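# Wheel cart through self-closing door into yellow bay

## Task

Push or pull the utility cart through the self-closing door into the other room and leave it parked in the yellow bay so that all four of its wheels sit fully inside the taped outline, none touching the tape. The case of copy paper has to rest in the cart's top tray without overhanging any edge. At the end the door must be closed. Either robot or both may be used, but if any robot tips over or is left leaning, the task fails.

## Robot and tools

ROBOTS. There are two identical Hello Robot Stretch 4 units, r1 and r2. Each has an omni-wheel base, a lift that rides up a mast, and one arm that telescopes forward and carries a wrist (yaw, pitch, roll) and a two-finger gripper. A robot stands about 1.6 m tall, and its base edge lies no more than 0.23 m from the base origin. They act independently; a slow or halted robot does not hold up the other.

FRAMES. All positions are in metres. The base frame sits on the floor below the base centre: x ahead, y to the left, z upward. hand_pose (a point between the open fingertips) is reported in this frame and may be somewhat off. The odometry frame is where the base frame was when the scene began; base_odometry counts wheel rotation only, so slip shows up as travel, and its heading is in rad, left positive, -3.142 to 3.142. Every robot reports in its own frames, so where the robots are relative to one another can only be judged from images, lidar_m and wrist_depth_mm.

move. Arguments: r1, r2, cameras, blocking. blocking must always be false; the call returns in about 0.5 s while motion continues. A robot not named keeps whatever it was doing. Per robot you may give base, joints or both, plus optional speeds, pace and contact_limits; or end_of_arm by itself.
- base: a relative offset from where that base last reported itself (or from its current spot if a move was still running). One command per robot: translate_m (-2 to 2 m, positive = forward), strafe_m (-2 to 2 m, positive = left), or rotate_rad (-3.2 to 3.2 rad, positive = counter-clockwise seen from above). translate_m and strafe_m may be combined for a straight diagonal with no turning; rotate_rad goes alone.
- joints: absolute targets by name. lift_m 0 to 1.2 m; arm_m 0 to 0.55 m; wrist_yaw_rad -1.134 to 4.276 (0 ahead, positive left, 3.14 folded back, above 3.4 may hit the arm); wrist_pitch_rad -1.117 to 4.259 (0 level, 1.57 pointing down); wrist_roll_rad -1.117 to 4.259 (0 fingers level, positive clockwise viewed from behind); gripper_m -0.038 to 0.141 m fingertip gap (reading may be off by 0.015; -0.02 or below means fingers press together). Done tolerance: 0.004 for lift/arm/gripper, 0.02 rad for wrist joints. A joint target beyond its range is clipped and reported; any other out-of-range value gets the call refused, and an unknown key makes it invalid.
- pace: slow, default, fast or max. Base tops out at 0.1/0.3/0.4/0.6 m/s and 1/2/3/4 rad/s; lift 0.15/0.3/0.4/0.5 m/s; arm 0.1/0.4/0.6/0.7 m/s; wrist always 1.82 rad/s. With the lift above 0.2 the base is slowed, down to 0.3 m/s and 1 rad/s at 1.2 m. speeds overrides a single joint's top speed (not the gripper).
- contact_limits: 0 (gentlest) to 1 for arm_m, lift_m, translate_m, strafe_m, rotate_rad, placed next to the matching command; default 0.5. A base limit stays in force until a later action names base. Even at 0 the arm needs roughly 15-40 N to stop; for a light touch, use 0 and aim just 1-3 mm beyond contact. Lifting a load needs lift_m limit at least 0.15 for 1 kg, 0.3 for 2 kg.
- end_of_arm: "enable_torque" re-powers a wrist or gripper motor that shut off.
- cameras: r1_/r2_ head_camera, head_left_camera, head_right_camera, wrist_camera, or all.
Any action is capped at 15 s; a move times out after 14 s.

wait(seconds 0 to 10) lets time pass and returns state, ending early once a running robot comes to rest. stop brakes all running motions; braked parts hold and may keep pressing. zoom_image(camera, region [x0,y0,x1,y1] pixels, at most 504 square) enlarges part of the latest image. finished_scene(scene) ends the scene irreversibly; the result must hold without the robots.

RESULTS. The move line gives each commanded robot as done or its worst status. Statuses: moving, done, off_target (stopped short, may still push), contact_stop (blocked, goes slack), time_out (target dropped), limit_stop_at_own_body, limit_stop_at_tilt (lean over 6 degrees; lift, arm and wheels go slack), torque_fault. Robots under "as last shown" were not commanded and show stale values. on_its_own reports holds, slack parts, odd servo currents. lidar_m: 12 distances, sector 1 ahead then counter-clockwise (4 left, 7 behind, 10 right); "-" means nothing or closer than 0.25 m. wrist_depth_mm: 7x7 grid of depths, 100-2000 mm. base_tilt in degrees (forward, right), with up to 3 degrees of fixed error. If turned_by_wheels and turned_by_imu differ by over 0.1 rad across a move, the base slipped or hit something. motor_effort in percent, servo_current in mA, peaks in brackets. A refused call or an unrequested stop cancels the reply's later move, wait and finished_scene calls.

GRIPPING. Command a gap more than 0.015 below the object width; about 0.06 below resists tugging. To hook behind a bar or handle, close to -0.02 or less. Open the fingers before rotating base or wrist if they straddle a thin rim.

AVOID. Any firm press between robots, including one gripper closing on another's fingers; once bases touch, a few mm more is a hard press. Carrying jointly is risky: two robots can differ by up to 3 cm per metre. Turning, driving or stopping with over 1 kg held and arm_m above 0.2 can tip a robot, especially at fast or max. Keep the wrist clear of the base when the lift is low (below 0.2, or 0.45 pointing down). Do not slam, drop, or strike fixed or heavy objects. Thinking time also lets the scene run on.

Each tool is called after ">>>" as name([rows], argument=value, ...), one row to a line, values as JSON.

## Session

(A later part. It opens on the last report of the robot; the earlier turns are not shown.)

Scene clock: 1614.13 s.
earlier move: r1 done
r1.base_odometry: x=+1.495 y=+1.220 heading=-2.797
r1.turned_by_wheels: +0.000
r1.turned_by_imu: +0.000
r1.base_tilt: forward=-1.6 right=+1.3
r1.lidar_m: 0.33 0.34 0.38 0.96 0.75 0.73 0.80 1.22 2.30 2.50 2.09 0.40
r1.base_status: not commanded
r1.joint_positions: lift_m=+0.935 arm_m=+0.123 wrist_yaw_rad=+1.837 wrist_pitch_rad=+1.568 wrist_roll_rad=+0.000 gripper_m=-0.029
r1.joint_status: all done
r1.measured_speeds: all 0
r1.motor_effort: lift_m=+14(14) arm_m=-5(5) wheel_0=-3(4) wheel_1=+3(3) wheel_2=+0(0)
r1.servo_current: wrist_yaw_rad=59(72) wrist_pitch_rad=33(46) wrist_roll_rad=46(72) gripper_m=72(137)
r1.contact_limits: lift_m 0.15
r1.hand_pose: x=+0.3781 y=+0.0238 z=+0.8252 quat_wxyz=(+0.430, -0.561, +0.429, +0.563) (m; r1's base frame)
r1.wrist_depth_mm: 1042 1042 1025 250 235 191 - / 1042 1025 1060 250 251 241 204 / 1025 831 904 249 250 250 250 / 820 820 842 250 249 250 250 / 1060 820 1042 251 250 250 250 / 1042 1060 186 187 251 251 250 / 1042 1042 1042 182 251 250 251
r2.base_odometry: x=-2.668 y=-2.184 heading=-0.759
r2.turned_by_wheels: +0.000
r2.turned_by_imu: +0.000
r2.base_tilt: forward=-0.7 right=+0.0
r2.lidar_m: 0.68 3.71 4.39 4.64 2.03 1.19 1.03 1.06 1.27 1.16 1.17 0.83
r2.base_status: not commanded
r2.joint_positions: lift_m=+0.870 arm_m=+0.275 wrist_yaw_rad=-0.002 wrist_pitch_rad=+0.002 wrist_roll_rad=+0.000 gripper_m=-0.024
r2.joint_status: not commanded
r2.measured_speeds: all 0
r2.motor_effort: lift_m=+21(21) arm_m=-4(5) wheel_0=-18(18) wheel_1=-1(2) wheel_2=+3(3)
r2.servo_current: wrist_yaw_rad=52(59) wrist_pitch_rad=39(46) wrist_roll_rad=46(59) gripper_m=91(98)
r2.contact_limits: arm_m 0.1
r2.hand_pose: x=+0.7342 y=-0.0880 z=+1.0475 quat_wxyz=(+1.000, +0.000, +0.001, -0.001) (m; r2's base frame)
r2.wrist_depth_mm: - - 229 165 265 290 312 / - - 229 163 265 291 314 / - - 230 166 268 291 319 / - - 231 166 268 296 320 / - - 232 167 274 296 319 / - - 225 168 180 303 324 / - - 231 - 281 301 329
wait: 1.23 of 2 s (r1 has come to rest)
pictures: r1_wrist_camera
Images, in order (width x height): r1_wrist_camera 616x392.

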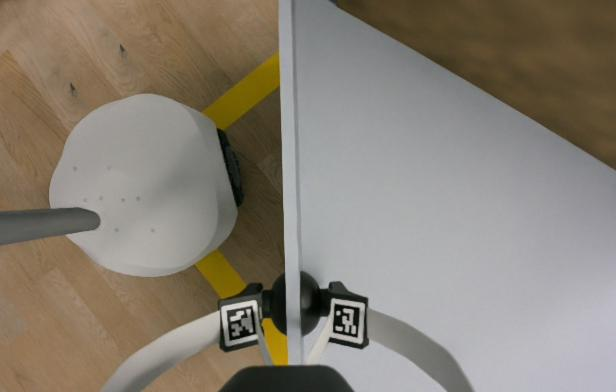

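>>> move(r1={"base": {"translate_m": 0.03, "strafe_m": -0.1}, "joints": {"arm_m": 0.193}, "pace": "slow", "speeds": {"arm_m": 0.06}}, blocking=false, cameras=[])

>>> wait(seconds=1.5, cameras=[])

>>> wait(seconds=2, cameras=["r1_wrist_camera", "r1_head_camera", "r1_head_left_camera"])

Scene clock: 1626.13 s.
move: r1 moving
r1.base_odometry: x=+1.488 y=+1.230 heading=-2.797
r1.turned_by_wheels: +0.000
r1.turned_by_imu: +0.000
r1.base_tilt: forward=-1.6 right=+1.3
r1.lidar_m: 0.37 0.35 0.40 0.95 0.75 0.73 0.81 1.22 2.30 2.48 2.08 0.46
r1.base_status: translate_m moving; strafe_m moving
r1.joint_positions: lift_m=+0.935 arm_m=+0.149 wrist_yaw_rad=+1.838 wrist_pitch_rad=+1.568 wrist_roll_rad=+0.000 gripper_m=-0.029
r1.joint_status: arm_m moving
r1.measured_speeds: translate_m=+0.015 strafe_m=-0.047 rotate_rad=+0.002 lift_m=+0.000 arm_m=+0.061 wrist_yaw_rad=+0.003 wrist_pitch_rad=+0.000 wrist_roll_rad=+0.000
r1.motor_effort: lift_m=+14(14) arm_m=+5(10) wheel_0=+8(9) wheel_1=-2(5) wheel_2=-5(6)
r1.servo_current: wrist_yaw_rad=59(65) wrist_pitch_rad=46(46) wrist_roll_rad=46(59) gripper_m=72(78)
r1.contact_limits: lift_m 0.15
r1.hand_pose: x=+0.4035 y=+0.0238 z=+0.8252 quat_wxyz=(+0.429, -0.561, +0.428, +0.563) (m; r1's base frame)
r1.wrist_depth_mm: 1060 1060 1042 253 234 194 176 / 1078 1042 1042 252 252 246 215 / 1042 842 1025 253 251 251 252 / 831 842 854 252 251 253 252 / 1042 831 1042 252 252 251 250 / 1042 1042 187 186 251 251 250 / 1060 1060 1042 180 249 250 250
r2: as last shown
r2.base_tilt: forward=-0.6 right=+0.1
r2.lidar_m: 0.68 3.68 4.39 4.62 1.99 1.22 1.03 1.06 1.27 1.17 1.16 0.83
r2.motor_effort: lift_m=+21(21) arm_m=-4(5) wheel_0=-17(18) wheel_1=-2(2) wheel_2=+2(3)
r2.servo_current: wrist_yaw_rad=52(52) wrist_pitch_rad=39(39) wrist_roll_rad=52(52) gripper_m=85(98)
r2.contact_limits: arm_m 0.1
r2.wrist_depth_mm: - - 229 164 264 289 310 / - - 228 163 266 291 314 / - - 229 166 267 293 317 / - - 231 166 270 294 320 / - - 231 167 276 296 322 / - - 225 168 180 303 322 / - - 230 - 279 300 329
pictures: none
No camera images: "cameras" was empty.

Scene clock: 1627.63 s.
earlier move: r1 moving
r1.base_odometry: x=+1.434 y=+1.304 heading=-2.797
r1.turned_by_wheels: +0.000
r1.turned_by_imu: +0.000
r1.base_tilt: forward=-1.6 right=+1.3
r1.lidar_m: 0.40 0.39 0.40 1.04 0.83 0.81 0.89 1.34 2.24 2.44 1.98 2.07
r1.base_status: translate_m moving; strafe_m moving
r1.joint_positions: lift_m=+0.935 arm_m=+0.193 wrist_yaw_rad=+1.840 wrist_pitch_rad=+1.564 wrist_roll_rad=+0.000 gripper_m=-0.029
r1.joint_status: all done
r1.measured_speeds: translate_m=+0.001 strafe_m=-0.003 rotate_rad=+0.001 lift_m=+0.000 arm_m=+0.000 wrist_yaw_rad=+0.000 wrist_pitch_rad=+0.000 wrist_roll_rad=+0.000
r1.motor_effort: lift_m=+14(14) arm_m=+3(10) wheel_0=+3(13) wheel_1=-3(5) wheel_2=-1(6)
r1.servo_current: wrist_yaw_rad=52(72) wrist_pitch_rad=46(52) wrist_roll_rad=46(65) gripper_m=65(78)
r1.contact_limits: lift_m 0.15
r1.hand_pose: x=+0.4477 y=+0.0251 z=+0.8252 quat_wxyz=(+0.430, -0.561, +0.427, +0.564) (m; r1's base frame)
r1.wrist_depth_mm: 1042 1060 1042 254 254 255 236 / 1025 1042 1060 254 255 254 254 / 842 831 1042 253 253 254 254 / 831 831 1042 252 254 255 254 / 1025 831 1025 254 253 254 253 / 1060 1042 211 198 183 253 255 / 1042 1042 181 144 254 254 254
r2.base_odometry: x=-2.668 y=-2.184 heading=-0.759
r2.turned_by_wheels: +0.000
r2.turned_by_imu: +0.000
r2.base_tilt: forward=-0.6 right=+0.1
r2.lidar_m: 0.67 3.71 4.42 4.61 2.03 1.23 1.04 1.04 1.26 1.16 1.16 0.83
r2.base_status: not commanded
r2.joint_positions: lift_m=+0.870 arm_m=+0.275 wrist_yaw_rad=-0.002 wrist_pitch_rad=+0.002 wrist_roll_rad=+0.000 gripper_m=-0.024
r2.joint_status: not commanded
r2.measured_speeds: all 0
r2.motor_effort: lift_m=+21(21) arm_m=-4(5) wheel_0=-17(18) wheel_1=-1(2) wheel_2=+2(3)
r2.servo_current: wrist_yaw_rad=39(59) wrist_pitch_rad=39(52) wrist_roll_rad=39(52) gripper_m=91(98)
r2.contact_limits: arm_m 0.1
r2.hand_pose: x=+0.7342 y=-0.0880 z=+1.0475 quat_wxyz=(+1.000, +0.000, +0.001, -0.001) (m; r2's base frame)
r2.wrist_depth_mm: - - 229 165 266 290 310 / - - 228 163 266 290 312 / - - 229 165 267 293 320 / - - 230 166 268 293 320 / - - 233 167 274 296 320 / - - 225 168 180 300 324 / - - 231 - 279 301 327
wait: 1.50 s; no rest
pictures: none
No camera images: "cameras" was empty.

Scene clock: 1627.93 s.
earlier move: r1 done
r1.base_odometry: x=+1.434 y=+1.304 heading=-2.797
r1.turned_by_wheels: +0.000
r1.turned_by_imu: +0.000
r1.base_tilt: forward=-1.5 right=+1.3
r1.lidar_m: 0.41 0.39 0.42 1.05 0.82 0.79 0.89 1.30 2.24 2.44 2.02 2.03
r1.base_status: done
r1.joint_positions: lift_m=+0.935 arm_m=+0.193 wrist_yaw_rad=+1.840 wrist_pitch_rad=+1.564 wrist_roll_rad=+0.000 gripper_m=-0.029
r1.joint_status: all done
r1.measured_speeds: all 0
r1.motor_effort: lift_m=+14(14) arm_m=+2(10) wheel_0=+6(13) wheel_1=-4(5) wheel_2=+0(6)
r1.servo_current: wrist_yaw_rad=46(72) wrist_pitch_rad=46(52) wrist_roll_rad=39(65) gripper_m=65(78)
r1.contact_limits: lift_m 0.15
r1.hand_pose: x=+0.4477 y=+0.0251 z=+0.8252 quat_wxyz=(+0.430, -0.561, +0.427, +0.564) (m; r1's base frame)
r1.wrist_depth_mm: 1042 1060 1025 255 254 254 235 / 1060 1042 1060 254 254 255 253 / 831 831 1025 254 253 255 254 / 820 831 1042 253 253 254 254 / 1042 820 1042 253 254 253 252 / 1042 1025 211 198 182 253 252 / 1042 1042 184 143 252 251 252
r2.base_odometry: x=-2.668 y=-2.184 heading=-0.759
r2.turned_by_wheels: +0.000
r2.turned_by_imu: +0.000
r2.base_tilt: forward=-0.6 right=+0.1
r2.lidar_m: 0.68 3.70 4.38 4.62 2.03 1.23 1.05 1.03 1.26 1.16 1.17 0.79
r2.base_status: not commanded
r2.joint_positions: lift_m=+0.870 arm_m=+0.275 wrist_yaw_rad=-0.002 wrist_pitch_rad=+0.002 wrist_roll_rad=+0.000 gripper_m=-0.024
r2.joint_status: not commanded
r2.measured_speeds: all 0
r2.motor_effort: lift_m=+21(21) arm_m=-4(5) wheel_0=-17(18) wheel_1=-2(2) wheel_2=+3(3)
r2.servo_current: wrist_yaw_rad=52(59) wrist_pitch_rad=39(52) wrist_roll_rad=46(52) gripper_m=91(98)
r2.contact_limits: arm_m 0.1
r2.hand_pose: x=+0.7342 y=-0.0880 z=+1.0475 quat_wxyz=(+1.000, +0.000, +0.001, -0.001) (m; r2's base frame)
r2.wrist_depth_mm: - - 229 165 264 291 312 / - - 228 163 267 290 314 / - - 229 166 268 293 319 / - - 230 166 270 294 320 / - - 232 167 274 297 320 / - - 226 168 180 303 324 / - - 231 - 281 300 329
wait: 0.30 of 2 s (r1 has come to rest)
pictures: r1_head_camera, r1_head_left_camera, r1_wrist_camera
Images, in order (width x height): r1_head_camera 420x560, r1_head_left_camera 420x672, r1_wrist_camera 616x392.

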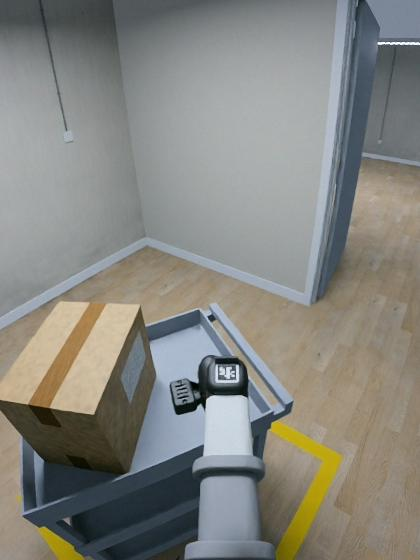

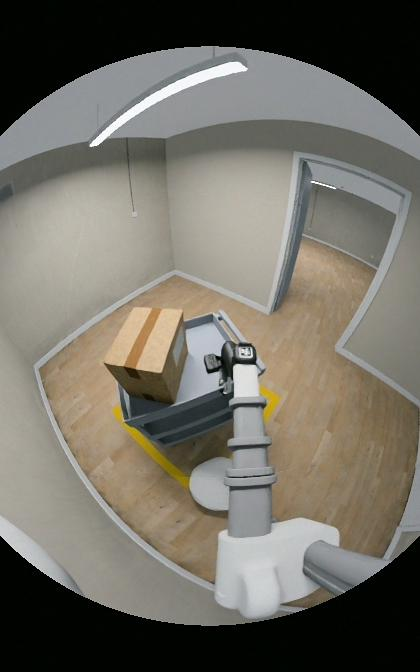

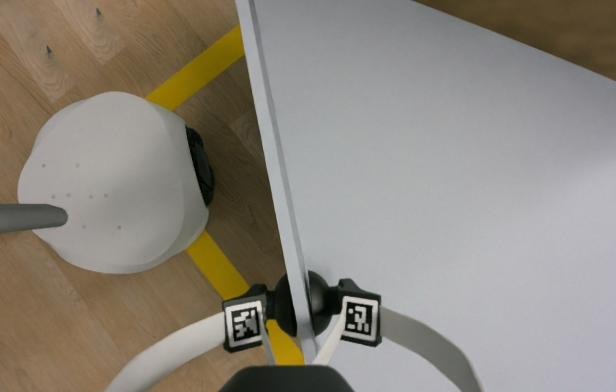

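>>> move(r1={"base": {"translate_m": 0.15, "strafe_m": -0.11}, "pace": "slow"}, blocking=false, cameras=[])

>>> wait(seconds=5, cameras=["r1_wrist_camera", "r1_head_camera", "r1_head_left_camera"])

Scene clock: 1649.33 s.
move: r1 moving
r1.base_odometry: x=+1.420 y=+1.308 heading=-2.796
r1.turned_by_wheels: +0.001
r1.turned_by_imu: +0.000
r1.base_tilt: forward=-1.6 right=+1.3
r1.lidar_m: 0.41 0.37 0.43 1.08 0.82 0.81 0.89 1.34 2.25 2.43 1.97 2.01
r1.base_status: translate_m moving; strafe_m moving
r1.joint_positions: lift_m=+0.935 arm_m=+0.193 wrist_yaw_rad=+1.840 wrist_pitch_rad=+1.564 wrist_roll_rad=+0.000 gripper_m=-0.029
r1.joint_status: not commanded
r1.measured_speeds: translate_m=+0.042 strafe_m=-0.031 rotate_rad=+0.000 lift_m=+0.000 arm_m=+0.000 wrist_yaw_rad=+0.000 wrist_pitch_rad=+0.000 wrist_roll_rad=+0.000
r1.motor_effort: lift_m=+14(14) arm_m=-3(4) wheel_0=+12(12) wheel_1=-3(6) wheel_2=-2(4)
r1.servo_current: wrist_yaw_rad=52(59) wrist_pitch_rad=52(52) wrist_roll_rad=33(65) gripper_m=65(72)
r1.contact_limits: lift_m 0.15
r1.hand_pose: x=+0.4477 y=+0.0251 z=+0.8252 quat_wxyz=(+0.430, -0.561, +0.427, +0.564) (m; r1's base frame)
r1.wrist_depth_mm: 1042 1060 1042 256 254 255 237 / 1042 1042 1042 254 255 255 254 / 854 831 1042 253 254 255 254 / 831 831 1042 254 253 254 253 / 1025 842 1042 253 252 253 252 / 1025 1042 186 195 182 254 251 / 1025 1025 1042 143 251 252 251
r2: as last shown
r2.lidar_m: 0.67 3.71 4.39 4.63 2.02 1.18 1.04 1.05 1.28 1.17 1.18 0.82
r2.motor_effort: lift_m=+21(21) arm_m=-4(5) wheel_0=-17(17) wheel_1=-1(2) wheel_2=+3(3)
r2.servo_current: wrist_yaw_rad=33(52) wrist_pitch_rad=46(52) wrist_roll_rad=39(52) gripper_m=91(98)
r2.contact_limits: arm_m 0.1
r2.wrist_depth_mm: - - 229 164 265 289 314 / - - 229 163 266 291 314 / - - 229 166 267 294 317 / - - 231 166 268 294 320 / - - 233 167 274 297 319 / - - 225 168 180 303 322 / - - 232 - 279 301 329
pictures: none
No camera images: "cameras" was empty.

Scene clock: 1651.90 s.
earlier move: r1 done
r1.base_odometry: x=+1.255 y=+1.356 heading=-2.797
r1.turned_by_wheels: +0.000
r1.turned_by_imu: -0.001
r1.base_tilt: forward=-1.6 right=+1.3
r1.lidar_m: 0.37 0.33 0.33 1.30 1.01 0.99 1.09 1.66 2.26 2.31 1.82 1.87
r1.base_status: done
r1.joint_positions: lift_m=+0.935 arm_m=+0.193 wrist_yaw_rad=+1.840 wrist_pitch_rad=+1.569 wrist_roll_rad=+0.000 gripper_m=-0.029
r1.joint_status: not commanded
r1.measured_speeds: all 0
r1.motor_effort: lift_m=+14(14) arm_m=+4(4) wheel_0=+4(12) wheel_1=-1(6) wheel_2=-3(7)
r1.servo_current: wrist_yaw_rad=52(72) wrist_pitch_rad=39(52) wrist_roll_rad=46(65) gripper_m=65(72)
r1.contact_limits: lift_m 0.15
r1.hand_pose: x=+0.4480 y=+0.0238 z=+0.8252 quat_wxyz=(+0.429, -0.562, +0.428, +0.563) (m; r1's base frame)
r1.wrist_depth_mm: 1042 1025 251 249 249 249 249 / 1042 1060 251 250 250 251 251 / 820 831 250 251 250 251 250 / 831 831 820 251 250 251 249 / 1025 820 1042 252 250 251 250 / 1060 1042 202 195 252 251 251 / 1060 153 1042 187 251 251 251
r2.base_odometry: x=-2.668 y=-2.184 heading=-0.759
r2.turned_by_wheels: +0.000
r2.turned_by_imu: +0.000
r2.base_tilt: forward=-0.7 right=+0.1
r2.lidar_m: 0.67 3.67 4.37 4.64 2.00 1.21 1.03 1.07 1.27 1.17 1.19 0.83
r2.base_status: not commanded
r2.joint_positions: lift_m=+0.870 arm_m=+0.275 wrist_yaw_rad=-0.002 wrist_pitch_rad=+0.002 wrist_roll_rad=+0.000 gripper_m=-0.024
r2.joint_status: not commanded
r2.measured_speeds: all 0
r2.motor_effort: lift_m=+21(21) arm_m=-4(5) wheel_0=-17(18) wheel_1=-1(2) wheel_2=+2(3)
r2.servo_current: wrist_yaw_rad=46(59) wrist_pitch_rad=39(52) wrist_roll_rad=39(59) gripper_m=91(98)
r2.contact_limits: arm_m 0.1
r2.hand_pose: x=+0.7342 y=-0.0880 z=+1.0475 quat_wxyz=(+1.000, +0.000, +0.001, -0.001) (m; r2's base frame)
r2.wrist_depth_mm: - - 229 164 265 290 312 / - - 228 163 266 291 314 / - - 229 166 268 291 319 / - - 231 165 268 294 322 / - - 231 167 273 296 322 / - - 225 167 180 303 325 / - - 230 - 281 300 329
wait: 2.57 of 5 s (r1 has come to rest)
pictures: r1_head_camera, r1_head_left_camera, r1_wrist_camera
Images, in order (width x height): r1_head_camera 420x560, r1_head_left_camera 420x672, r1_wrist_camera 616x392.

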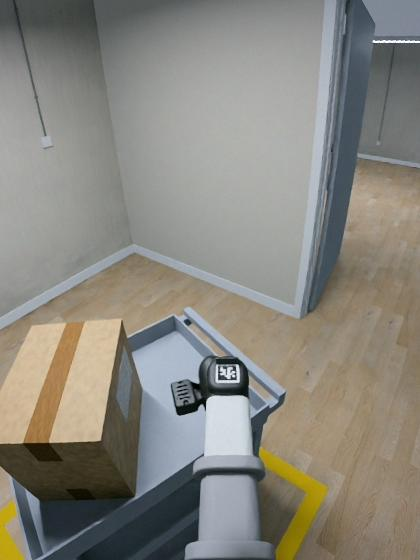

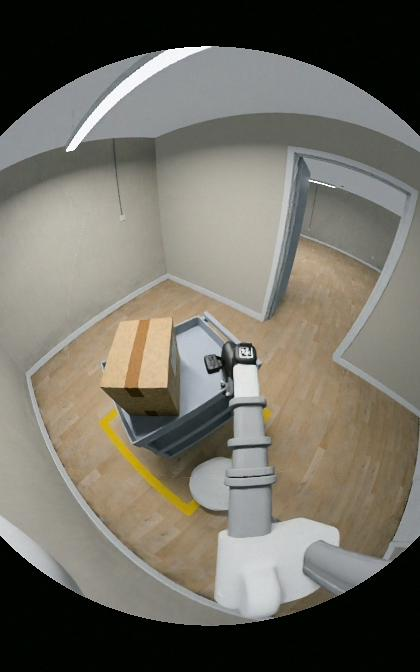

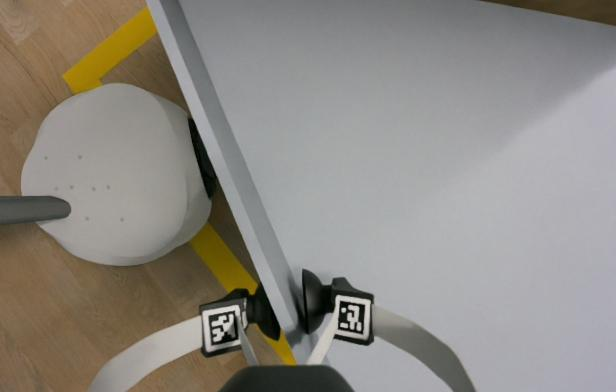

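>>> move(r1={"joints": {"gripper_m": 0.06}}, blocking=false, cameras=[])

>>> wait(seconds=2, cameras=["r1_wrist_camera"])

>>> move(r1={"joints": {"lift_m": 1.09}}, blocking=false, cameras=[])

>>> wait(seconds=3, cameras=["r1_wrist_camera", "r1_head_camera"])

Scene clock: 1663.73 s.
move: r1 moving
r1.base_odometry: x=+1.255 y=+1.356 heading=-2.797
r1.turned_by_wheels: +0.000
r1.turned_by_imu: +0.000
r1.base_tilt: forward=-1.6 right=+1.3
r1.lidar_m: 0.38 0.33 0.34 1.27 1.00 0.99 1.06 1.64 2.25 2.30 1.83 1.87
r1.base_status: not commanded
r1.joint_positions: lift_m=+0.935 arm_m=+0.193 wrist_yaw_rad=+1.840 wrist_pitch_rad=+1.569 wrist_roll_rad=+0.000 gripper_m=-0.004
r1.joint_status: gripper_m moving
r1.measured_speeds: translate_m=+0.000 strafe_m=+0.000 rotate_rad=+0.000 lift_m=+0.000 arm_m=+0.000 wrist_yaw_rad=+0.000 wrist_pitch_rad=+0.005 wrist_roll_rad=+0.000
r1.motor_effort: lift_m=+14(14) arm_m=+4(4) wheel_0=+4(5) wheel_1=-1(1) wheel_2=-3(3)
r1.servo_current: wrist_yaw_rad=46(59) wrist_pitch_rad=46(46) wrist_roll_rad=46(59) gripper_m=72(72)
r1.contact_limits: lift_m 0.15
r1.hand_pose: x=+0.4480 y=+0.0237 z=+0.8252 quat_wxyz=(+0.429, -0.562, +0.428, +0.563) (m; r1's base frame)
r1.wrist_depth_mm: 1042 1025 251 250 250 250 250 / 1060 1060 251 250 251 251 251 / 820 831 251 252 251 252 251 / 831 831 820 252 252 253 252 / 1042 820 1025 251 252 252 252 / 1060 1042 202 193 251 252 252 / 1060 1025 1042 182 179 252 252
r2: as last shown
r2.lidar_m: 0.66 3.68 4.40 4.63 2.03 1.21 1.04 1.03 1.25 1.16 1.17 0.85
r2.motor_effort: lift_m=+21(21) arm_m=-4(5) wheel_0=-17(17) wheel_1=-2(2) wheel_2=+2(3)
r2.servo_current: wrist_yaw_rad=39(52) wrist_pitch_rad=39(46) wrist_roll_rad=39(52) gripper_m=98(98)
r2.contact_limits: arm_m 0.1
r2.wrist_depth_mm: - - 229 164 265 291 310 / - - 229 164 266 291 315 / - - 229 166 268 294 319 / - - 231 166 268 296 320 / - - 232 167 273 296 320 / - - 226 168 180 303 324 / - - 231 - 281 301 329
pictures: none
No camera images: "cameras" was empty.

Scene clock: 1664.83 s.
earlier move: r1 done
r1.base_odometry: x=+1.255 y=+1.356 heading=-2.797
r1.turned_by_wheels: +0.000
r1.turned_by_imu: +0.000
r1.base_tilt: forward=-1.6 right=+1.3
r1.lidar_m: 0.38 0.33 0.34 1.30 1.03 0.99 1.06 1.65 2.26 2.28 1.81 1.86
r1.base_status: not commanded
r1.joint_positions: lift_m=+0.935 arm_m=+0.193 wrist_yaw_rad=+1.840 wrist_pitch_rad=+1.569 wrist_roll_rad=+0.000 gripper_m=+0.060
r1.joint_status: all done
r1.measured_speeds: all 0
r1.motor_effort: lift_m=+14(14) arm_m=+4(4) wheel_0=+4(5) wheel_1=-1(1) wheel_2=-2(3)
r1.servo_current: wrist_yaw_rad=52(72) wrist_pitch_rad=39(46) wrist_roll_rad=39(59) gripper_m=39(85)
r1.contact_limits: lift_m 0.15
r1.hand_pose: x=+0.4481 y=+0.0237 z=+0.8252 quat_wxyz=(+0.429, -0.562, +0.428, +0.563) (m; r1's base frame)
r1.wrist_depth_mm: 1060 226 251 250 251 250 251 / 1025 1025 250 252 251 250 251 / 831 831 251 252 251 250 250 / 831 820 252 252 252 252 251 / 1025 831 1025 252 252 252 253 / 1042 1042 195 251 189 252 252 / 1042 1042 1025 143 253 252 252
r2.base_odometry: x=-2.668 y=-2.184 heading=-0.759
r2.turned_by_wheels: +0.000
r2.turned_by_imu: +0.000
r2.base_tilt: forward=-0.6 right=+0.1
r2.lidar_m: 0.68 3.72 4.37 4.63 2.01 1.21 1.06 1.04 1.25 1.16 1.18 0.84
r2.base_status: not commanded
r2.joint_positions: lift_m=+0.870 arm_m=+0.275 wrist_yaw_rad=-0.002 wrist_pitch_rad=+0.002 wrist_roll_rad=+0.000 gripper_m=-0.024
r2.joint_status: not commanded
r2.measured_speeds: all 0
r2.motor_effort: lift_m=+21(21) arm_m=-4(5) wheel_0=-17(18) wheel_1=-1(2) wheel_2=+3(3)
r2.servo_current: wrist_yaw_rad=52(59) wrist_pitch_rad=33(46) wrist_roll_rad=46(59) gripper_m=91(98)
r2.contact_limits: arm_m 0.1
r2.hand_pose: x=+0.7342 y=-0.0880 z=+1.0475 quat_wxyz=(+1.000, +0.000, +0.001, -0.001) (m; r2's base frame)
r2.wrist_depth_mm: - - 228 164 266 289 312 / - - 228 164 266 290 314 / - - 229 166 267 293 319 / - - 232 166 268 294 320 / - - 232 167 274 297 319 / - - 226 168 179 300 324 / - - 230 - 281 301 329
wait: 1.10 of 2 s (r1 has come to rest)
pictures: r1_wrist_camera
Images, in order (width x height): r1_wrist_camera 616x392.

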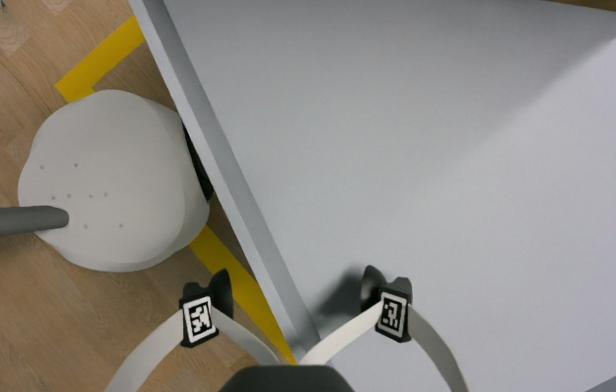

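Scene clock: 1665.33 s.
move: r1 moving
r1.base_odometry: x=+1.255 y=+1.356 heading=-2.797
r1.turned_by_wheels: +0.000
r1.turned_by_imu: +0.000
r1.base_tilt: forward=-1.6 right=+1.2
r1.lidar_m: 0.36 0.32 0.33 1.30 1.00 0.98 1.08 1.64 2.25 2.30 1.82 1.87
r1.base_status: not commanded
r1.joint_positions: lift_m=+0.972 arm_m=+0.193 wrist_yaw_rad=+1.840 wrist_pitch_rad=+1.569 wrist_roll_rad=+0.000 gripper_m=+0.060
r1.joint_status: lift_m moving
r1.measured_speeds: translate_m=+0.000 strafe_m=+0.000 rotate_rad=+0.000 lift_m=+0.146 arm_m=+0.000 wrist_yaw_rad=+0.000 wrist_pitch_rad=+0.000 wrist_roll_rad=+0.000
r1.motor_effort: lift_m=+26(28) arm_m=+4(4) wheel_0=+4(4) wheel_1=-1(1) wheel_2=-2(2)
r1.servo_current: wrist_yaw_rad=65(65) wrist_pitch_rad=39(39) wrist_roll_rad=46(59) gripper_m=46(46)
r1.hand_pose: x=+0.4481 y=+0.0237 z=+0.8622 quat_wxyz=(+0.429, -0.562, +0.428, +0.563) (m; r1's base frame)
r1.wrist_depth_mm: 1060 1060 281 282 281 279 281 / 1060 1060 281 282 281 282 279 / 866 866 282 282 282 281 282 / 866 866 866 282 281 281 279 / 1060 866 1078 282 283 282 281 / 1078 1098 194 283 189 282 282 / 1078 1078 1078 143 282 283 283
r2: as last shown
r2.lidar_m: 0.67 3.69 4.37 4.65 2.04 1.22 1.04 1.05 1.25 1.17 1.18 0.84
r2.motor_effort: lift_m=+21(21) arm_m=-4(5) wheel_0=-17(18) wheel_1=-2(2) wheel_2=+2(3)
r2.servo_current: wrist_yaw_rad=52(65) wrist_pitch_rad=46(46) wrist_roll_rad=52(59) gripper_m=98(98)
r2.contact_limits: arm_m 0.1
r2.wrist_depth_mm: - - 229 164 264 291 312 / - - 229 163 266 291 314 / - - 230 166 268 293 320 / - - 231 165 270 293 319 / - - 231 167 274 296 320 / - - 224 168 180 301 325 / - - 231 - 279 301 329
pictures: none
No camera images: "cameras" was empty.

Scene clock: 1666.57 s.
earlier move: r1 done
r1.base_odometry: x=+1.255 y=+1.356 heading=-2.797
r1.turned_by_wheels: +0.000
r1.turned_by_imu: +0.000
r1.base_tilt: forward=-1.6 right=+1.3
r1.lidar_m: 0.37 0.32 0.35 1.31 0.99 0.99 1.09 1.67 2.26 2.30 1.79 0.60
r1.base_status: not commanded
r1.joint_positions: lift_m=+1.089 arm_m=+0.193 wrist_yaw_rad=+1.840 wrist_pitch_rad=+1.569 wrist_roll_rad=+0.000 gripper_m=+0.060
r1.joint_status: all done
r1.measured_speeds: all 0
r1.motor_effort: lift_m=+25(28) arm_m=+4(4) wheel_0=+4(5) wheel_1=-1(2) wheel_2=-2(2)
r1.servo_current: wrist_yaw_rad=46(65) wrist_pitch_rad=33(46) wrist_roll_rad=46(72) gripper_m=46(52)
r1.hand_pose: x=+0.4481 y=+0.0237 z=+0.9793 quat_wxyz=(+0.429, -0.562, +0.428, +0.563) (m; r1's base frame)
r1.wrist_depth_mm: 1182 1182 379 340 324 309 300 / 1182 1182 407 407 404 404 404 / 1205 976 1008 404 407 404 407 / 1182 976 1042 407 407 404 404 / 1182 1008 1205 404 407 407 407 / 1205 1205 195 407 188 407 - / 1182 1182 1205 143 404 - -
r2.base_odometry: x=-2.668 y=-2.184 heading=-0.759
r2.turned_by_wheels: +0.000
r2.turned_by_imu: +0.000
r2.base_tilt: forward=-0.6 right=+0.1
r2.lidar_m: 0.66 3.73 4.38 4.65 2.00 1.21 1.06 1.05 1.27 1.18 1.17 0.81
r2.base_status: not commanded
r2.joint_positions: lift_m=+0.870 arm_m=+0.275 wrist_yaw_rad=-0.002 wrist_pitch_rad=+0.002 wrist_roll_rad=+0.000 gripper_m=-0.024
r2.joint_status: not commanded
r2.measured_speeds: all 0
r2.motor_effort: lift_m=+21(21) arm_m=-4(5) wheel_0=-17(18) wheel_1=-2(2) wheel_2=+3(3)
r2.servo_current: wrist_yaw_rad=52(65) wrist_pitch_rad=39(46) wrist_roll_rad=39(59) gripper_m=91(98)
r2.contact_limits: arm_m 0.1
r2.hand_pose: x=+0.7342 y=-0.0880 z=+1.0475 quat_wxyz=(+1.000, +0.000, +0.001, -0.001) (m; r2's base frame)
r2.wrist_depth_mm: - - 229 165 264 290 312 / - - 229 164 266 291 314 / - - 229 166 268 293 319 / - - 231 166 268 296 322 / - - 232 167 274 294 320 / - - 225 168 180 303 324 / - - 231 - 282 300 329
wait: 1.23 of 3 s (r1 has come to rest)
pictures: r1_head_camera, r1_wrist_camera
Images, in order (width x height): r1_head_camera 420x560, r1_wrist_camera 616x392.

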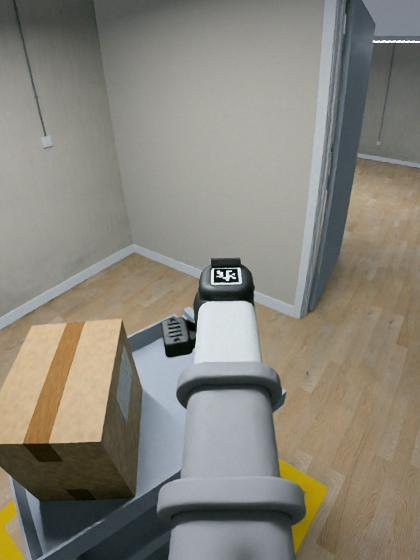

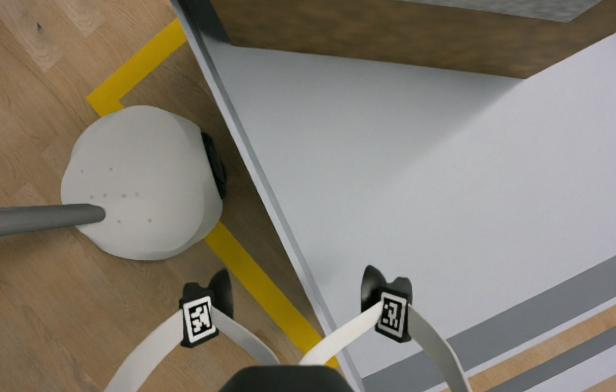

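>>> move(r1={"base": {"translate_m": -0.45}, "joints": {"arm_m": 0.0}}, blocking=false, cameras=[])

>>> wait(seconds=3, cameras=[])

>>> wait(seconds=0.5, cameras=["r1_head_camera", "r1_head_left_camera", "r1_head_right_camera"])

Scene clock: 1672.57 s.
move: r1 moving
r1.base_odometry: x=+1.285 y=+1.367 heading=-2.797
r1.turned_by_wheels: +0.000
r1.turned_by_imu: +0.000
r1.base_tilt: forward=-1.6 right=+1.3
r1.lidar_m: 0.39 0.35 0.36 1.26 1.00 0.96 1.06 1.61 2.20 2.32 1.83 1.92
r1.base_status: translate_m moving
r1.joint_positions: lift_m=+1.089 arm_m=+0.142 wrist_yaw_rad=+1.840 wrist_pitch_rad=+1.569 wrist_roll_rad=+0.000 gripper_m=+0.060
r1.joint_status: arm_m moving
r1.measured_speeds: translate_m=-0.121 strafe_m=+0.001 rotate_rad=-0.003 lift_m=+0.000 arm_m=-0.195 wrist_yaw_rad=+0.000 wrist_pitch_rad=+0.000 wrist_roll_rad=+0.000
r1.motor_effort: lift_m=+25(25) arm_m=-7(7) wheel_0=-6(8) wheel_1=-5(6) wheel_2=+8(9)
r1.servo_current: wrist_yaw_rad=46(59) wrist_pitch_rad=46(46) wrist_roll_rad=46(59) gripper_m=39(46)
r1.hand_pose: x=+0.3975 y=+0.0237 z=+0.9793 quat_wxyz=(+0.429, -0.562, +0.428, +0.563) (m; r1's base frame)
r1.wrist_depth_mm: 1205 1182 1182 342 301 287 272 / 1205 1182 1205 404 404 407 389 / 1205 976 1205 404 404 404 404 / 1182 976 991 1205 404 407 407 / 1205 1008 1160 1229 404 407 407 / 1182 1205 196 1205 188 404 407 / 1160 1182 1205 153 407 132 -
r2: as last shown
r2.base_tilt: forward=-0.7 right=+0.1
r2.lidar_m: 0.66 3.69 4.39 4.60 2.00 1.22 1.05 1.07 1.28 1.16 1.18 0.84
r2.motor_effort: lift_m=+21(21) arm_m=-4(5) wheel_0=-17(17) wheel_1=-1(2) wheel_2=+3(3)
r2.servo_current: wrist_yaw_rad=52(52) wrist_pitch_rad=33(46) wrist_roll_rad=46(59) gripper_m=85(98)
r2.contact_limits: arm_m 0.1
r2.wrist_depth_mm: - - 228 165 265 290 312 / - - 229 163 266 290 314 / - - 229 166 268 293 317 / - - 231 165 268 293 320 / - - 232 167 273 296 320 / - - 225 168 180 301 327 / - - 231 - 281 301 329
pictures: none
No camera images: "cameras" was empty.

Scene clock: 1675.07 s.
earlier move: r1 done
r1.base_odometry: x=+1.679 y=+1.509 heading=-2.797
r1.turned_by_wheels: +0.000
r1.turned_by_imu: -0.001
r1.base_tilt: forward=-1.6 right=+1.3
r1.lidar_m: 0.75 0.69 1.81 0.83 0.63 0.61 0.67 1.04 2.00 2.14 2.16 2.14
r1.base_status: done
r1.joint_positions: lift_m=+1.090 arm_m=+0.000 wrist_yaw_rad=+1.840 wrist_pitch_rad=+1.569 wrist_roll_rad=+0.000 gripper_m=+0.060
r1.joint_status: all done
r1.measured_speeds: all 0
r1.motor_effort: lift_m=+24(25) arm_m=-5(9) wheel_0=-2(8) wheel_1=-1(7) wheel_2=-1(10)
r1.servo_current: wrist_yaw_rad=39(72) wrist_pitch_rad=46(52) wrist_roll_rad=33(72) gripper_m=46(46)
r1.hand_pose: x=+0.2552 y=+0.0237 z=+0.9794 quat_wxyz=(+0.429, -0.562, +0.428, +0.563) (m; r1's base frame)
r1.wrist_depth_mm: - 1229 1182 1205 1182 1182 1205 / 1182 1182 1205 1182 1205 1182 1182 / 1182 1229 960 1205 1182 1182 - / 1182 1182 991 1160 1229 1205 - / 554 1205 991 1205 1205 1205 - / 1229 1182 195 1205 187 1205 1182 / 1205 1182 1205 153 1205 1205 1205
r2.base_odometry: x=-2.668 y=-2.184 heading=-0.759
r2.turned_by_wheels: +0.000
r2.turned_by_imu: +0.000
r2.base_tilt: forward=-0.6 right=+0.1
r2.lidar_m: 0.67 3.70 4.38 4.64 1.98 1.21 1.05 1.04 1.26 1.18 1.18 0.84
r2.base_status: not commanded
r2.joint_positions: lift_m=+0.870 arm_m=+0.275 wrist_yaw_rad=-0.002 wrist_pitch_rad=+0.002 wrist_roll_rad=+0.000 gripper_m=-0.024
r2.joint_status: not commanded
r2.measured_speeds: all 0
r2.motor_effort: lift_m=+21(21) arm_m=-4(5) wheel_0=-17(18) wheel_1=-1(2) wheel_2=+2(3)
r2.servo_current: wrist_yaw_rad=46(59) wrist_pitch_rad=39(46) wrist_roll_rad=59(59) gripper_m=91(104)
r2.contact_limits: arm_m 0.1
r2.hand_pose: x=+0.7342 y=-0.0880 z=+1.0475 quat_wxyz=(+1.000, +0.000, +0.001, -0.001) (m; r2's base frame)
r2.wrist_depth_mm: - - 229 165 265 290 312 / - - 229 163 266 291 315 / - - 229 166 267 293 320 / - - 230 166 268 294 319 / - - 232 167 273 294 319 / - - 225 168 180 303 324 / - - 231 - 279 301 329
wait: 2.50 of 3 s (r1 has come to rest)
pictures: none
No camera images: "cameras" was empty.

Scene clock: 1675.57 s.
r1.base_odometry: x=+1.679 y=+1.509 heading=-2.797
r1.turned_by_wheels: +0.000
r1.turned_by_imu: +0.000
r1.base_tilt: forward=-1.6 right=+1.3
r1.lidar_m: 0.73 0.70 1.81 0.84 0.64 0.62 0.67 1.04 2.00 2.16 2.16 2.13
r1.base_status: done
r1.joint_positions: lift_m=+1.090 arm_m=+0.000 wrist_yaw_rad=+1.840 wrist_pitch_rad=+1.569 wrist_roll_rad=+0.000 gripper_m=+0.060
r1.joint_status: all done
r1.measured_speeds: all 0
r1.motor_effort: lift_m=+24(25) arm_m=-5(9) wheel_0=-2(8) wheel_1=-1(7) wheel_2=-1(10)
r1.servo_current: wrist_yaw_rad=59(72) wrist_pitch_rad=39(52) wrist_roll_rad=39(72) gripper_m=39(46)
r1.hand_pose: x=+0.2552 y=+0.0237 z=+0.9794 quat_wxyz=(+0.429, -0.562, +0.428, +0.563) (m; r1's base frame)
r1.wrist_depth_mm: - 1182 1205 1182 1182 1182 1205 / 1205 1205 1182 1182 1182 1182 1182 / 1205 1182 976 1205 1160 1205 - / 1229 1205 991 1182 1182 1182 - / 544 1182 976 1205 1160 1205 - / 1205 1182 195 1205 187 1205 1160 / 1205 1229 1205 153 1229 1205 1229
r2.base_odometry: x=-2.668 y=-2.184 heading=-0.759
r2.turned_by_wheels: +0.000
r2.turned_by_imu: +0.000
r2.base_tilt: forward=-0.6 right=+0.1
r2.lidar_m: 0.67 3.71 4.38 4.64 2.00 1.21 1.04 1.06 1.27 1.16 1.16 0.84
r2.base_status: not commanded
r2.joint_positions: lift_m=+0.870 arm_m=+0.275 wrist_yaw_rad=-0.002 wrist_pitch_rad=+0.002 wrist_roll_rad=+0.000 gripper_m=-0.024
r2.joint_status: not commanded
r2.measured_speeds: all 0
r2.motor_effort: lift_m=+21(21) arm_m=-5(5) wheel_0=-17(18) wheel_1=-2(2) wheel_2=+3(3)
r2.servo_current: wrist_yaw_rad=46(59) wrist_pitch_rad=39(46) wrist_roll_rad=46(59) gripper_m=91(104)
r2.contact_limits: arm_m 0.1
r2.hand_pose: x=+0.7342 y=-0.0880 z=+1.0475 quat_wxyz=(+1.000, +0.000, +0.001, -0.001) (m; r2's base frame)
r2.wrist_depth_mm: - - 229 164 265 291 312 / - - 228 163 266 290 312 / - - 229 166 267 291 319 / - - 231 166 270 294 320 / - - 232 167 273 296 320 / - - 225 168 180 301 320 / - - 231 - 281 300 329
wait: 0.50 s; at rest by 0.27 s
pictures: r1_head_camera, r1_head_left_camera, r1_head_right_camera
Images, in order (width x height): r1_head_camera 420x560, r1_head_left_camera 420x672, r1_head_right_camera 420x672.

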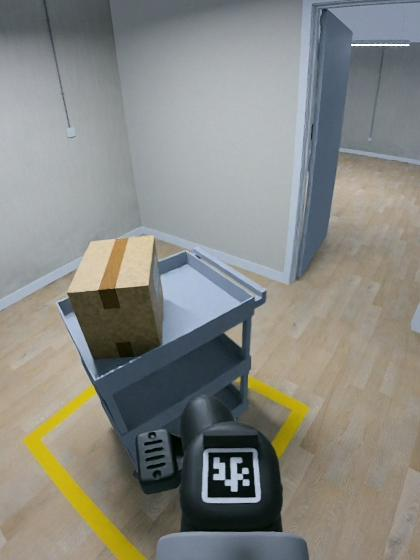

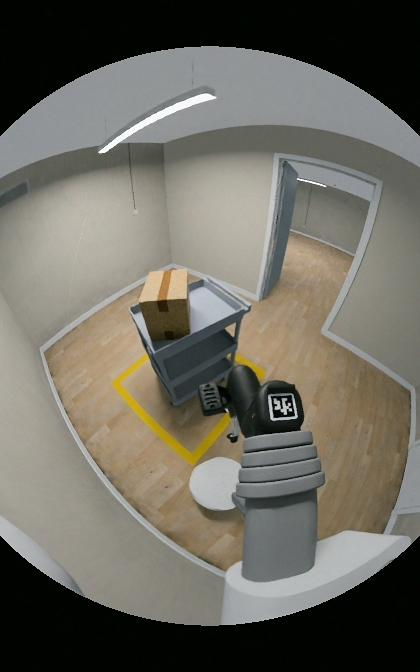

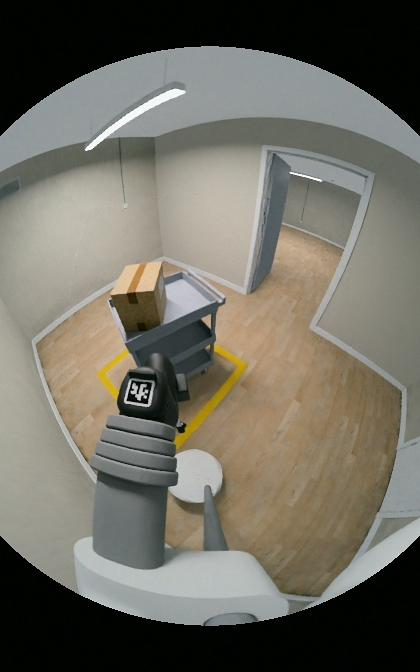

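>>> move(r1={"joints": {"lift_m": 0.5, "wrist_pitch_rad": 0.0, "wrist_yaw_rad": 3.0, "gripper_m": 0.0}}, blocking=false, cameras=[])

>>> wait(seconds=3, cameras=["r1_head_camera", "r1_head_left_camera"])

>>> zoom_image(camera="r1_head_camera", region=[0, 300, 340, 560])

Scene clock: 1684.73 s.
move: r1 moving
r1.base_odometry: x=+1.679 y=+1.509 heading=-2.797
r1.turned_by_wheels: +0.000
r1.turned_by_imu: +0.000
r1.base_tilt: forward=-1.6 right=+1.3
r1.lidar_m: 0.75 0.69 1.84 0.81 0.65 0.63 0.68 1.06 2.00 2.15 2.17 2.13
r1.base_status: not commanded
r1.joint_positions: lift_m=+1.053 arm_m=+0.000 wrist_yaw_rad=+2.426 wrist_pitch_rad=+0.991 wrist_roll_rad=+0.000 gripper_m=+0.041
r1.joint_status: lift_m moving; wrist_yaw_rad moving; wrist_pitch_rad moving; gripper_m moving
r1.measured_speeds: translate_m=+0.000 strafe_m=+0.000 rotate_rad=+0.000 lift_m=-0.146 arm_m=+0.000 wrist_yaw_rad=+1.821 wrist_pitch_rad=-1.806 wrist_roll_rad=+0.000
r1.motor_effort: lift_m=+10(23) arm_m=-5(5) wheel_0=-2(2) wheel_1=-1(2) wheel_2=-1(2)
r1.servo_current: wrist_yaw_rad=104(124) wrist_pitch_rad=111(111) wrist_roll_rad=46(65) gripper_m=98(98)
r1.hand_pose: x=+0.1090 y=+0.1696 z=+0.9896 quat_wxyz=(+0.308, -0.445, +0.166, +0.824) (m; r1's base frame)
r1.wrist_depth_mm: - - - - - - - / - - - - - - - / - - - - - - - / - - 1397 1336 1366 1366 1397 / 1308 1281 1281 1308 1281 1281 1308 / 1205 1205 195 1182 189 1182 1205 / 1118 904 904 157 1098 126 -
r2: as last shown
r2.base_tilt: forward=-0.7 right=+0.1
r2.lidar_m: 0.69 3.69 4.38 4.63 2.00 1.21 1.05 1.05 1.25 1.18 1.17 0.82
r2.motor_effort: lift_m=+21(21) arm_m=-4(5) wheel_0=-17(18) wheel_1=-1(2) wheel_2=+2(3)
r2.servo_current: wrist_yaw_rad=46(52) wrist_pitch_rad=39(46) wrist_roll_rad=46(52) gripper_m=91(91)
r2.contact_limits: arm_m 0.1
r2.wrist_depth_mm: - - 229 164 264 289 310 / - - 228 164 267 291 314 / - - 229 166 268 293 319 / - - 231 166 268 294 320 / - - 232 167 274 296 320 / - - 224 168 180 303 322 / - - 230 - 281 301 329
pictures: none
No camera images: "cameras" was empty.

Scene clock: 1687.50 s.
earlier move: r1 done
r1.base_odometry: x=+1.679 y=+1.509 heading=-2.797
r1.turned_by_wheels: +0.000
r1.turned_by_imu: +0.000
r1.base_tilt: forward=-1.6 right=+1.2
r1.lidar_m: 0.77 0.69 1.84 0.82 0.65 0.61 0.69 1.04 2.01 2.14 2.17 2.14
r1.base_status: not commanded
r1.joint_positions: lift_m=+0.500 arm_m=+0.000 wrist_yaw_rad=+2.997 wrist_pitch_rad=+0.007 wrist_roll_rad=+0.000 gripper_m=+0.001
r1.joint_status: all done
r1.measured_speeds: all 0
r1.motor_effort: lift_m=+13(23) arm_m=-4(5) wheel_0=-2(3) wheel_1=-2(2) wheel_2=-1(2)
r1.servo_current: wrist_yaw_rad=46(124) wrist_pitch_rad=46(143) wrist_roll_rad=65(72) gripper_m=52(124)
r1.hand_pose: x=-0.1018 y=+0.1280 z=+0.6767 quat_wxyz=(+0.072, -0.003, +0.000, +0.997) (m; r1's base frame)
r1.wrist_depth_mm: 137 - - - - - 569 / 133 145 - - - - 574 / 131 176 - - - - 574 / 138 190 - - - - 574 / - - - - - - 574 / - - 187 203 175 - 580 / - 132 158 145 135 - -
r2.base_odometry: x=-2.668 y=-2.184 heading=-0.759
r2.turned_by_wheels: +0.000
r2.turned_by_imu: +0.000
r2.base_tilt: forward=-0.6 right=+0.1
r2.lidar_m: 0.68 3.72 4.37 4.64 2.01 1.22 1.05 1.07 1.25 1.17 1.18 0.84
r2.base_status: not commanded
r2.joint_positions: lift_m=+0.870 arm_m=+0.275 wrist_yaw_rad=-0.002 wrist_pitch_rad=+0.002 wrist_roll_rad=+0.000 gripper_m=-0.024
r2.joint_status: not commanded
r2.measured_speeds: all 0
r2.motor_effort: lift_m=+21(21) arm_m=-4(5) wheel_0=-17(18) wheel_1=-2(2) wheel_2=+2(3)
r2.servo_current: wrist_yaw_rad=46(59) wrist_pitch_rad=39(46) wrist_roll_rad=39(59) gripper_m=98(98)
r2.contact_limits: arm_m 0.1
r2.hand_pose: x=+0.7342 y=-0.0880 z=+1.0475 quat_wxyz=(+1.000, +0.000, +0.001, -0.001) (m; r2's base frame)
r2.wrist_depth_mm: - - 229 165 265 287 312 / - - 228 163 267 291 314 / - - 229 166 267 291 319 / - - 230 166 268 294 320 / - - 232 167 274 297 320 / - - 225 168 180 301 322 / - - 231 - 279 300 329
wait: 2.77 of 3 s (r1 has come to rest)
pictures: r1_head_camera, r1_head_left_camera
Images, in order (width x height): r1_head_camera 420x560, r1_head_left_camera 420x672.

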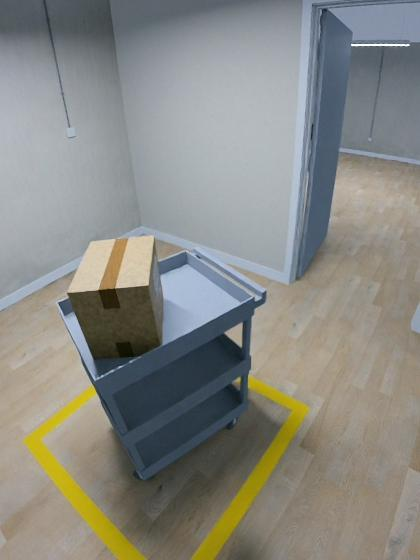

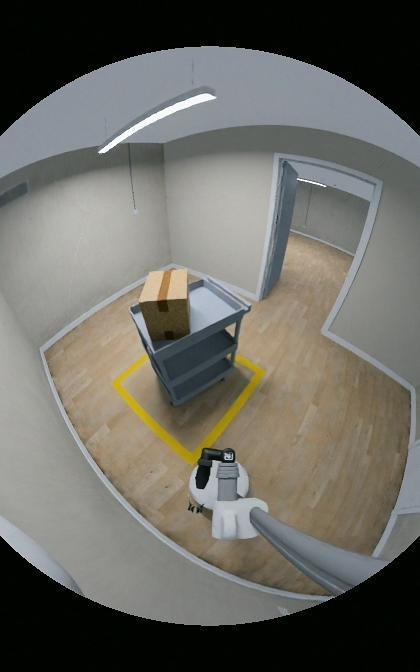

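Scaled by 1.482 from the camera's 420x560 image, which has a finer 600x800 frame.

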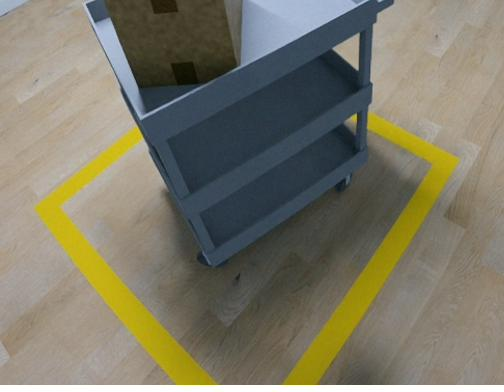

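>>> zoom_image(camera="r1_head_camera", region=[30, 210, 290, 400])

Scaled by 1.938 from the camera's 420x560 image, which has a finer 600x800 frame.

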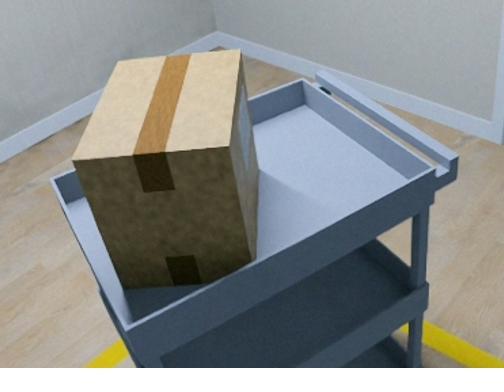

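>>> move(r2={"joints": {"gripper_m": 0.13}}, blocking=false, cameras=[])

>>> wait(seconds=1.0, cameras=["r2_head_camera"])

Scene clock: 1727.07 s.
move: r2 moving
r1: as last shown
r1.base_tilt: forward=-1.6 right=+1.3
r1.lidar_m: 0.77 0.69 1.82 0.85 0.65 0.62 0.68 1.05 2.01 2.14 2.16 2.13
r1.motor_effort: lift_m=+13(13) arm_m=-4(4) wheel_0=-2(2) wheel_1=-1(2) wheel_2=-1(2)
r1.servo_current: wrist_yaw_rad=59(65) wrist_pitch_rad=52(52) wrist_roll_rad=59(59) gripper_m=52(52)
r1.wrist_depth_mm: 137 - - - - - 569 / 133 145 - - - - 574 / 131 176 - - - - 574 / 138 190 - - - - 569 / - - - - - - 580 / - - 186 203 175 - 580 / - 132 158 145 135 - -
r2.base_odometry: x=-2.668 y=-2.184 heading=-0.759
r2.turned_by_wheels: +0.000
r2.turned_by_imu: +0.001
r2.base_tilt: forward=-0.6 right=+0.1
r2.lidar_m: 0.68 3.70 4.39 4.63 2.02 1.20 1.05 1.06 1.27 1.17 1.18 0.83
r2.base_status: not commanded
r2.joint_positions: lift_m=+0.870 arm_m=+0.275 wrist_yaw_rad=-0.002 wrist_pitch_rad=+0.002 wrist_roll_rad=+0.000 gripper_m=+0.002
r2.joint_status: gripper_m moving
r2.measured_speeds: all 0
r2.motor_effort: lift_m=+21(21) arm_m=-4(4) wheel_0=-16(17) wheel_1=-2(2) wheel_2=+2(3)
r2.servo_current: wrist_yaw_rad=46(59) wrist_pitch_rad=39(46) wrist_roll_rad=33(65) gripper_m=98(98)
r2.contact_limits: arm_m 0.1
r2.hand_pose: x=+0.7342 y=-0.0880 z=+1.0475 quat_wxyz=(+1.000, +0.000, +0.001, -0.001) (m; r2's base frame)
r2.wrist_depth_mm: - - 231 166 270 293 319 / - - 233 171 272 294 322 / - - 235 172 273 297 324 / - - 236 169 273 298 322 / - - 236 173 276 300 327 / - - 230 174 185 306 327 / - - 236 - 281 312 332
pictures: none
No camera images: "cameras" was empty.

Scene clock: 1728.07 s.
earlier move: r2 moving
r1.base_odometry: x=+1.679 y=+1.509 heading=-2.797
r1.turned_by_wheels: +0.000
r1.turned_by_imu: +0.000
r1.base_tilt: forward=-1.6 right=+1.3
r1.lidar_m: 0.75 0.69 1.82 0.82 0.64 0.63 0.69 1.05 1.99 2.14 2.16 2.16
r1.base_status: not commanded
r1.joint_positions: lift_m=+0.500 arm_m=+0.000 wrist_yaw_rad=+2.997 wrist_pitch_rad=+0.007 wrist_roll_rad=+0.000 gripper_m=+0.001
r1.joint_status: not commanded
r1.measured_speeds: all 0
r1.motor_effort: lift_m=+13(13) arm_m=-4(4) wheel_0=-2(3) wheel_1=-2(2) wheel_2=-1(2)
r1.servo_current: wrist_yaw_rad=46(65) wrist_pitch_rad=46(52) wrist_roll_rad=59(59) gripper_m=52(52)
r1.hand_pose: x=-0.1018 y=+0.1280 z=+0.6767 quat_wxyz=(+0.072, -0.003, +0.000, +0.997) (m; r1's base frame)
r1.wrist_depth_mm: 137 - - - - - 569 / 132 144 - - - - 574 / 131 177 - - - - 569 / 138 190 - - - - 574 / - - - - - - 574 / - - 186 202 175 - 574 / - 132 158 145 135 - -
r2.base_odometry: x=-2.668 y=-2.184 heading=-0.758
r2.turned_by_wheels: +0.001
r2.turned_by_imu: +0.001
r2.base_tilt: forward=-0.7 right=+0.1
r2.lidar_m: 0.82 3.71 4.38 4.64 2.02 1.21 1.04 1.05 1.27 1.17 1.16 0.97
r2.base_status: not commanded
r2.joint_positions: lift_m=+0.870 arm_m=+0.275 wrist_yaw_rad=+0.000 wrist_pitch_rad=+0.002 wrist_roll_rad=+0.000 gripper_m=+0.109
r2.joint_status: gripper_m moving
r2.measured_speeds: all 0
r2.motor_effort: lift_m=+21(21) arm_m=-4(5) wheel_0=-4(17) wheel_1=-1(2) wheel_2=+2(3)
r2.servo_current: wrist_yaw_rad=46(59) wrist_pitch_rad=39(46) wrist_roll_rad=46(65) gripper_m=98(130)
r2.contact_limits: arm_m 0.1
r2.hand_pose: x=+0.7343 y=-0.0875 z=+1.0475 quat_wxyz=(+1.000, +0.000, +0.001, +0.000) (m; r2's base frame)
r2.wrist_depth_mm: - - 375 384 402 - - / - - 375 392 399 - - / - - 379 392 402 - - / - - 382 392 404 - - / - - 382 394 402 - - / - - 200 397 190 - - / - - 384 - - - -
wait: 1.00 s; no rest
pictures: r2_head_camera
Images, in order (width x height): r2_head_camera 420x560.

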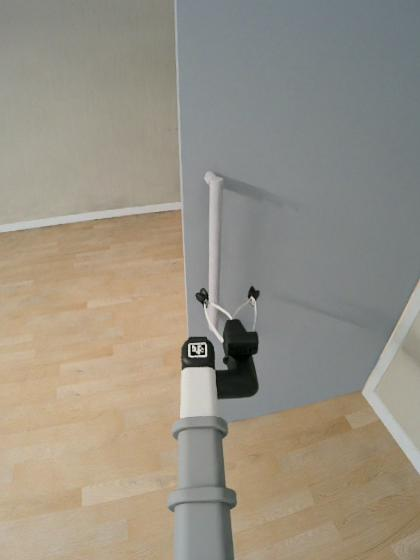

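>>> move(blocking=false, cameras=["r2_head_camera","r1_head_camera","r2_wrist_camera"])

Scene clock: 1751.67 s.
earlier move: r2 done
r1.base_odometry: x=+1.679 y=+1.509 heading=-2.797
r1.turned_by_wheels: +0.000
r1.turned_by_imu: -0.001
r1.base_tilt: forward=-1.6 right=+1.3
r1.lidar_m: 0.75 0.69 1.79 0.84 0.64 0.64 0.70 1.07 2.00 2.14 2.17 2.14
r1.base_status: not commanded
r1.joint_positions: lift_m=+0.500 arm_m=+0.000 wrist_yaw_rad=+2.997 wrist_pitch_rad=+0.007 wrist_roll_rad=+0.000 gripper_m=+0.001
r1.joint_status: not commanded
r1.measured_speeds: all 0
r1.motor_effort: lift_m=+13(13) arm_m=-4(4) wheel_0=-2(3) wheel_1=-1(2) wheel_2=-2(2)
r1.servo_current: wrist_yaw_rad=33(72) wrist_pitch_rad=65(65) wrist_roll_rad=59(65) gripper_m=46(52)
r1.hand_pose: x=-0.1018 y=+0.1280 z=+0.6767 quat_wxyz=(+0.072, -0.003, +0.000, +0.997) (m; r1's base frame)
r1.wrist_depth_mm: 137 - - - - - 574 / 132 144 - - - - 574 / 131 176 - - - - 574 / 138 190 - - - - 574 / - - - - - - 574 / - - 186 203 175 - 580 / - 132 158 145 135 - -
r2.base_odometry: x=-2.668 y=-2.184 heading=-0.758
r2.turned_by_wheels: +0.000
r2.turned_by_imu: +0.001
r2.base_tilt: forward=-0.7 right=+0.1
r2.lidar_m: 2.58 3.69 4.38 4.65 1.99 1.22 1.05 1.05 1.26 1.16 1.18 1.40
r2.base_status: not commanded
r2.joint_positions: lift_m=+0.870 arm_m=+0.275 wrist_yaw_rad=+0.000 wrist_pitch_rad=+0.002 wrist_roll_rad=+0.000 gripper_m=+0.130
r2.joint_status: all done
r2.measured_speeds: all 0
r2.motor_effort: lift_m=+21(21) arm_m=-4(5) wheel_0=-5(17) wheel_1=-1(2) wheel_2=+1(3)
r2.servo_current: wrist_yaw_rad=59(59) wrist_pitch_rad=39(46) wrist_roll_rad=46(65) gripper_m=59(130)
r2.contact_limits: arm_m 0.1
r2.hand_pose: x=+0.7343 y=-0.0875 z=+1.0475 quat_wxyz=(+1.000, +0.000, +0.001, +0.000) (m; r2's base frame)
r2.wrist_depth_mm: - - - - - - - / - - - - - - - / - - - - - - - / - - - - - - - / - - - - - - - / - - 217 - 213 - - / - - - - - - -
pictures: r1_head_camera, r2_head_camera, r2_wrist_camera
Images, in order (width x height): r1_head_camera 420x560, r2_head_camera 420x560, r2_wrist_camera 616x392.

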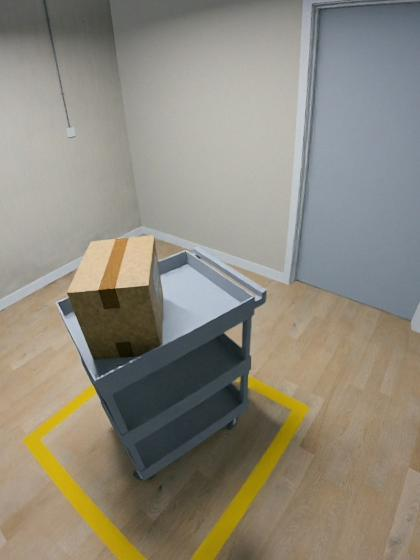

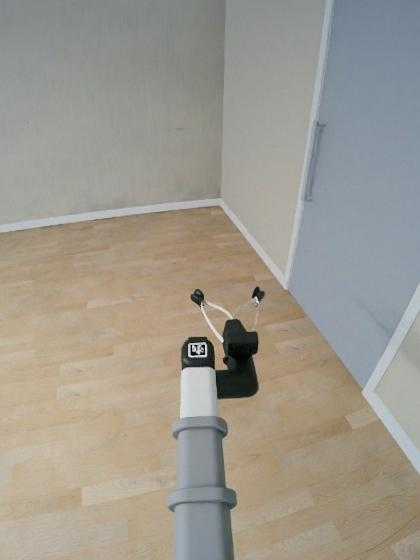

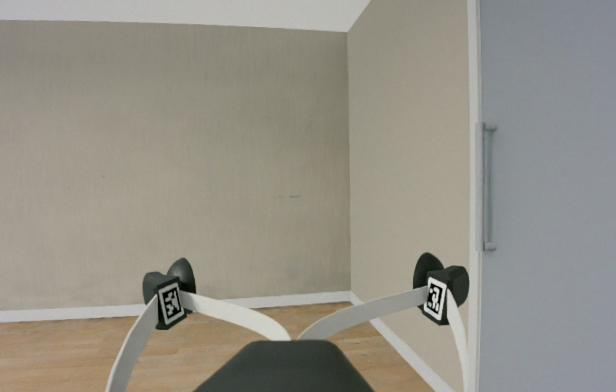

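>>> zoom_image(camera="r1_head_camera", region=[270, 0, 420, 340])

>>> zoom_image(camera="r2_head_camera", region=[270, 0, 420, 480])

>>> zoom_image(camera="r1_head_camera", region=[10, 220, 330, 560])

Scaled by 1.482 from the camera's 420x560 image, which has a finer 600x800 frame.

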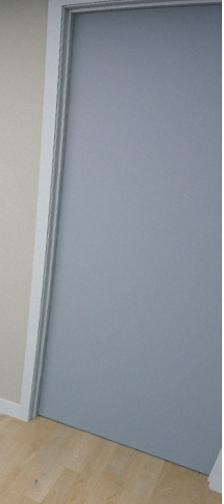

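Scaled by 1.050 from the camera's 420x560 image, which has a finer 1200x1600 frame.

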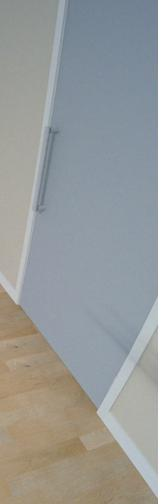

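Scaled by 1.482 from the camera's 420x560 image, which has a finer 600x800 frame.

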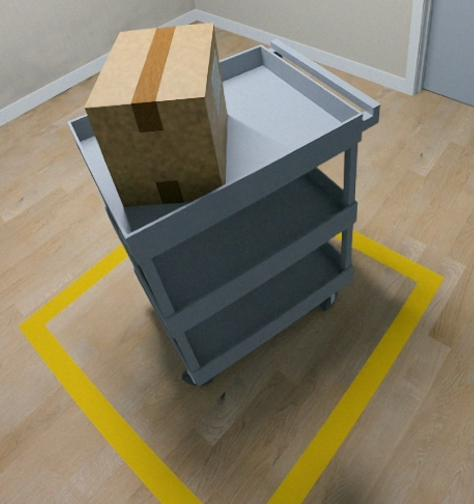

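>>> finished_scene(scene=1)

The scene is finished: the task was done.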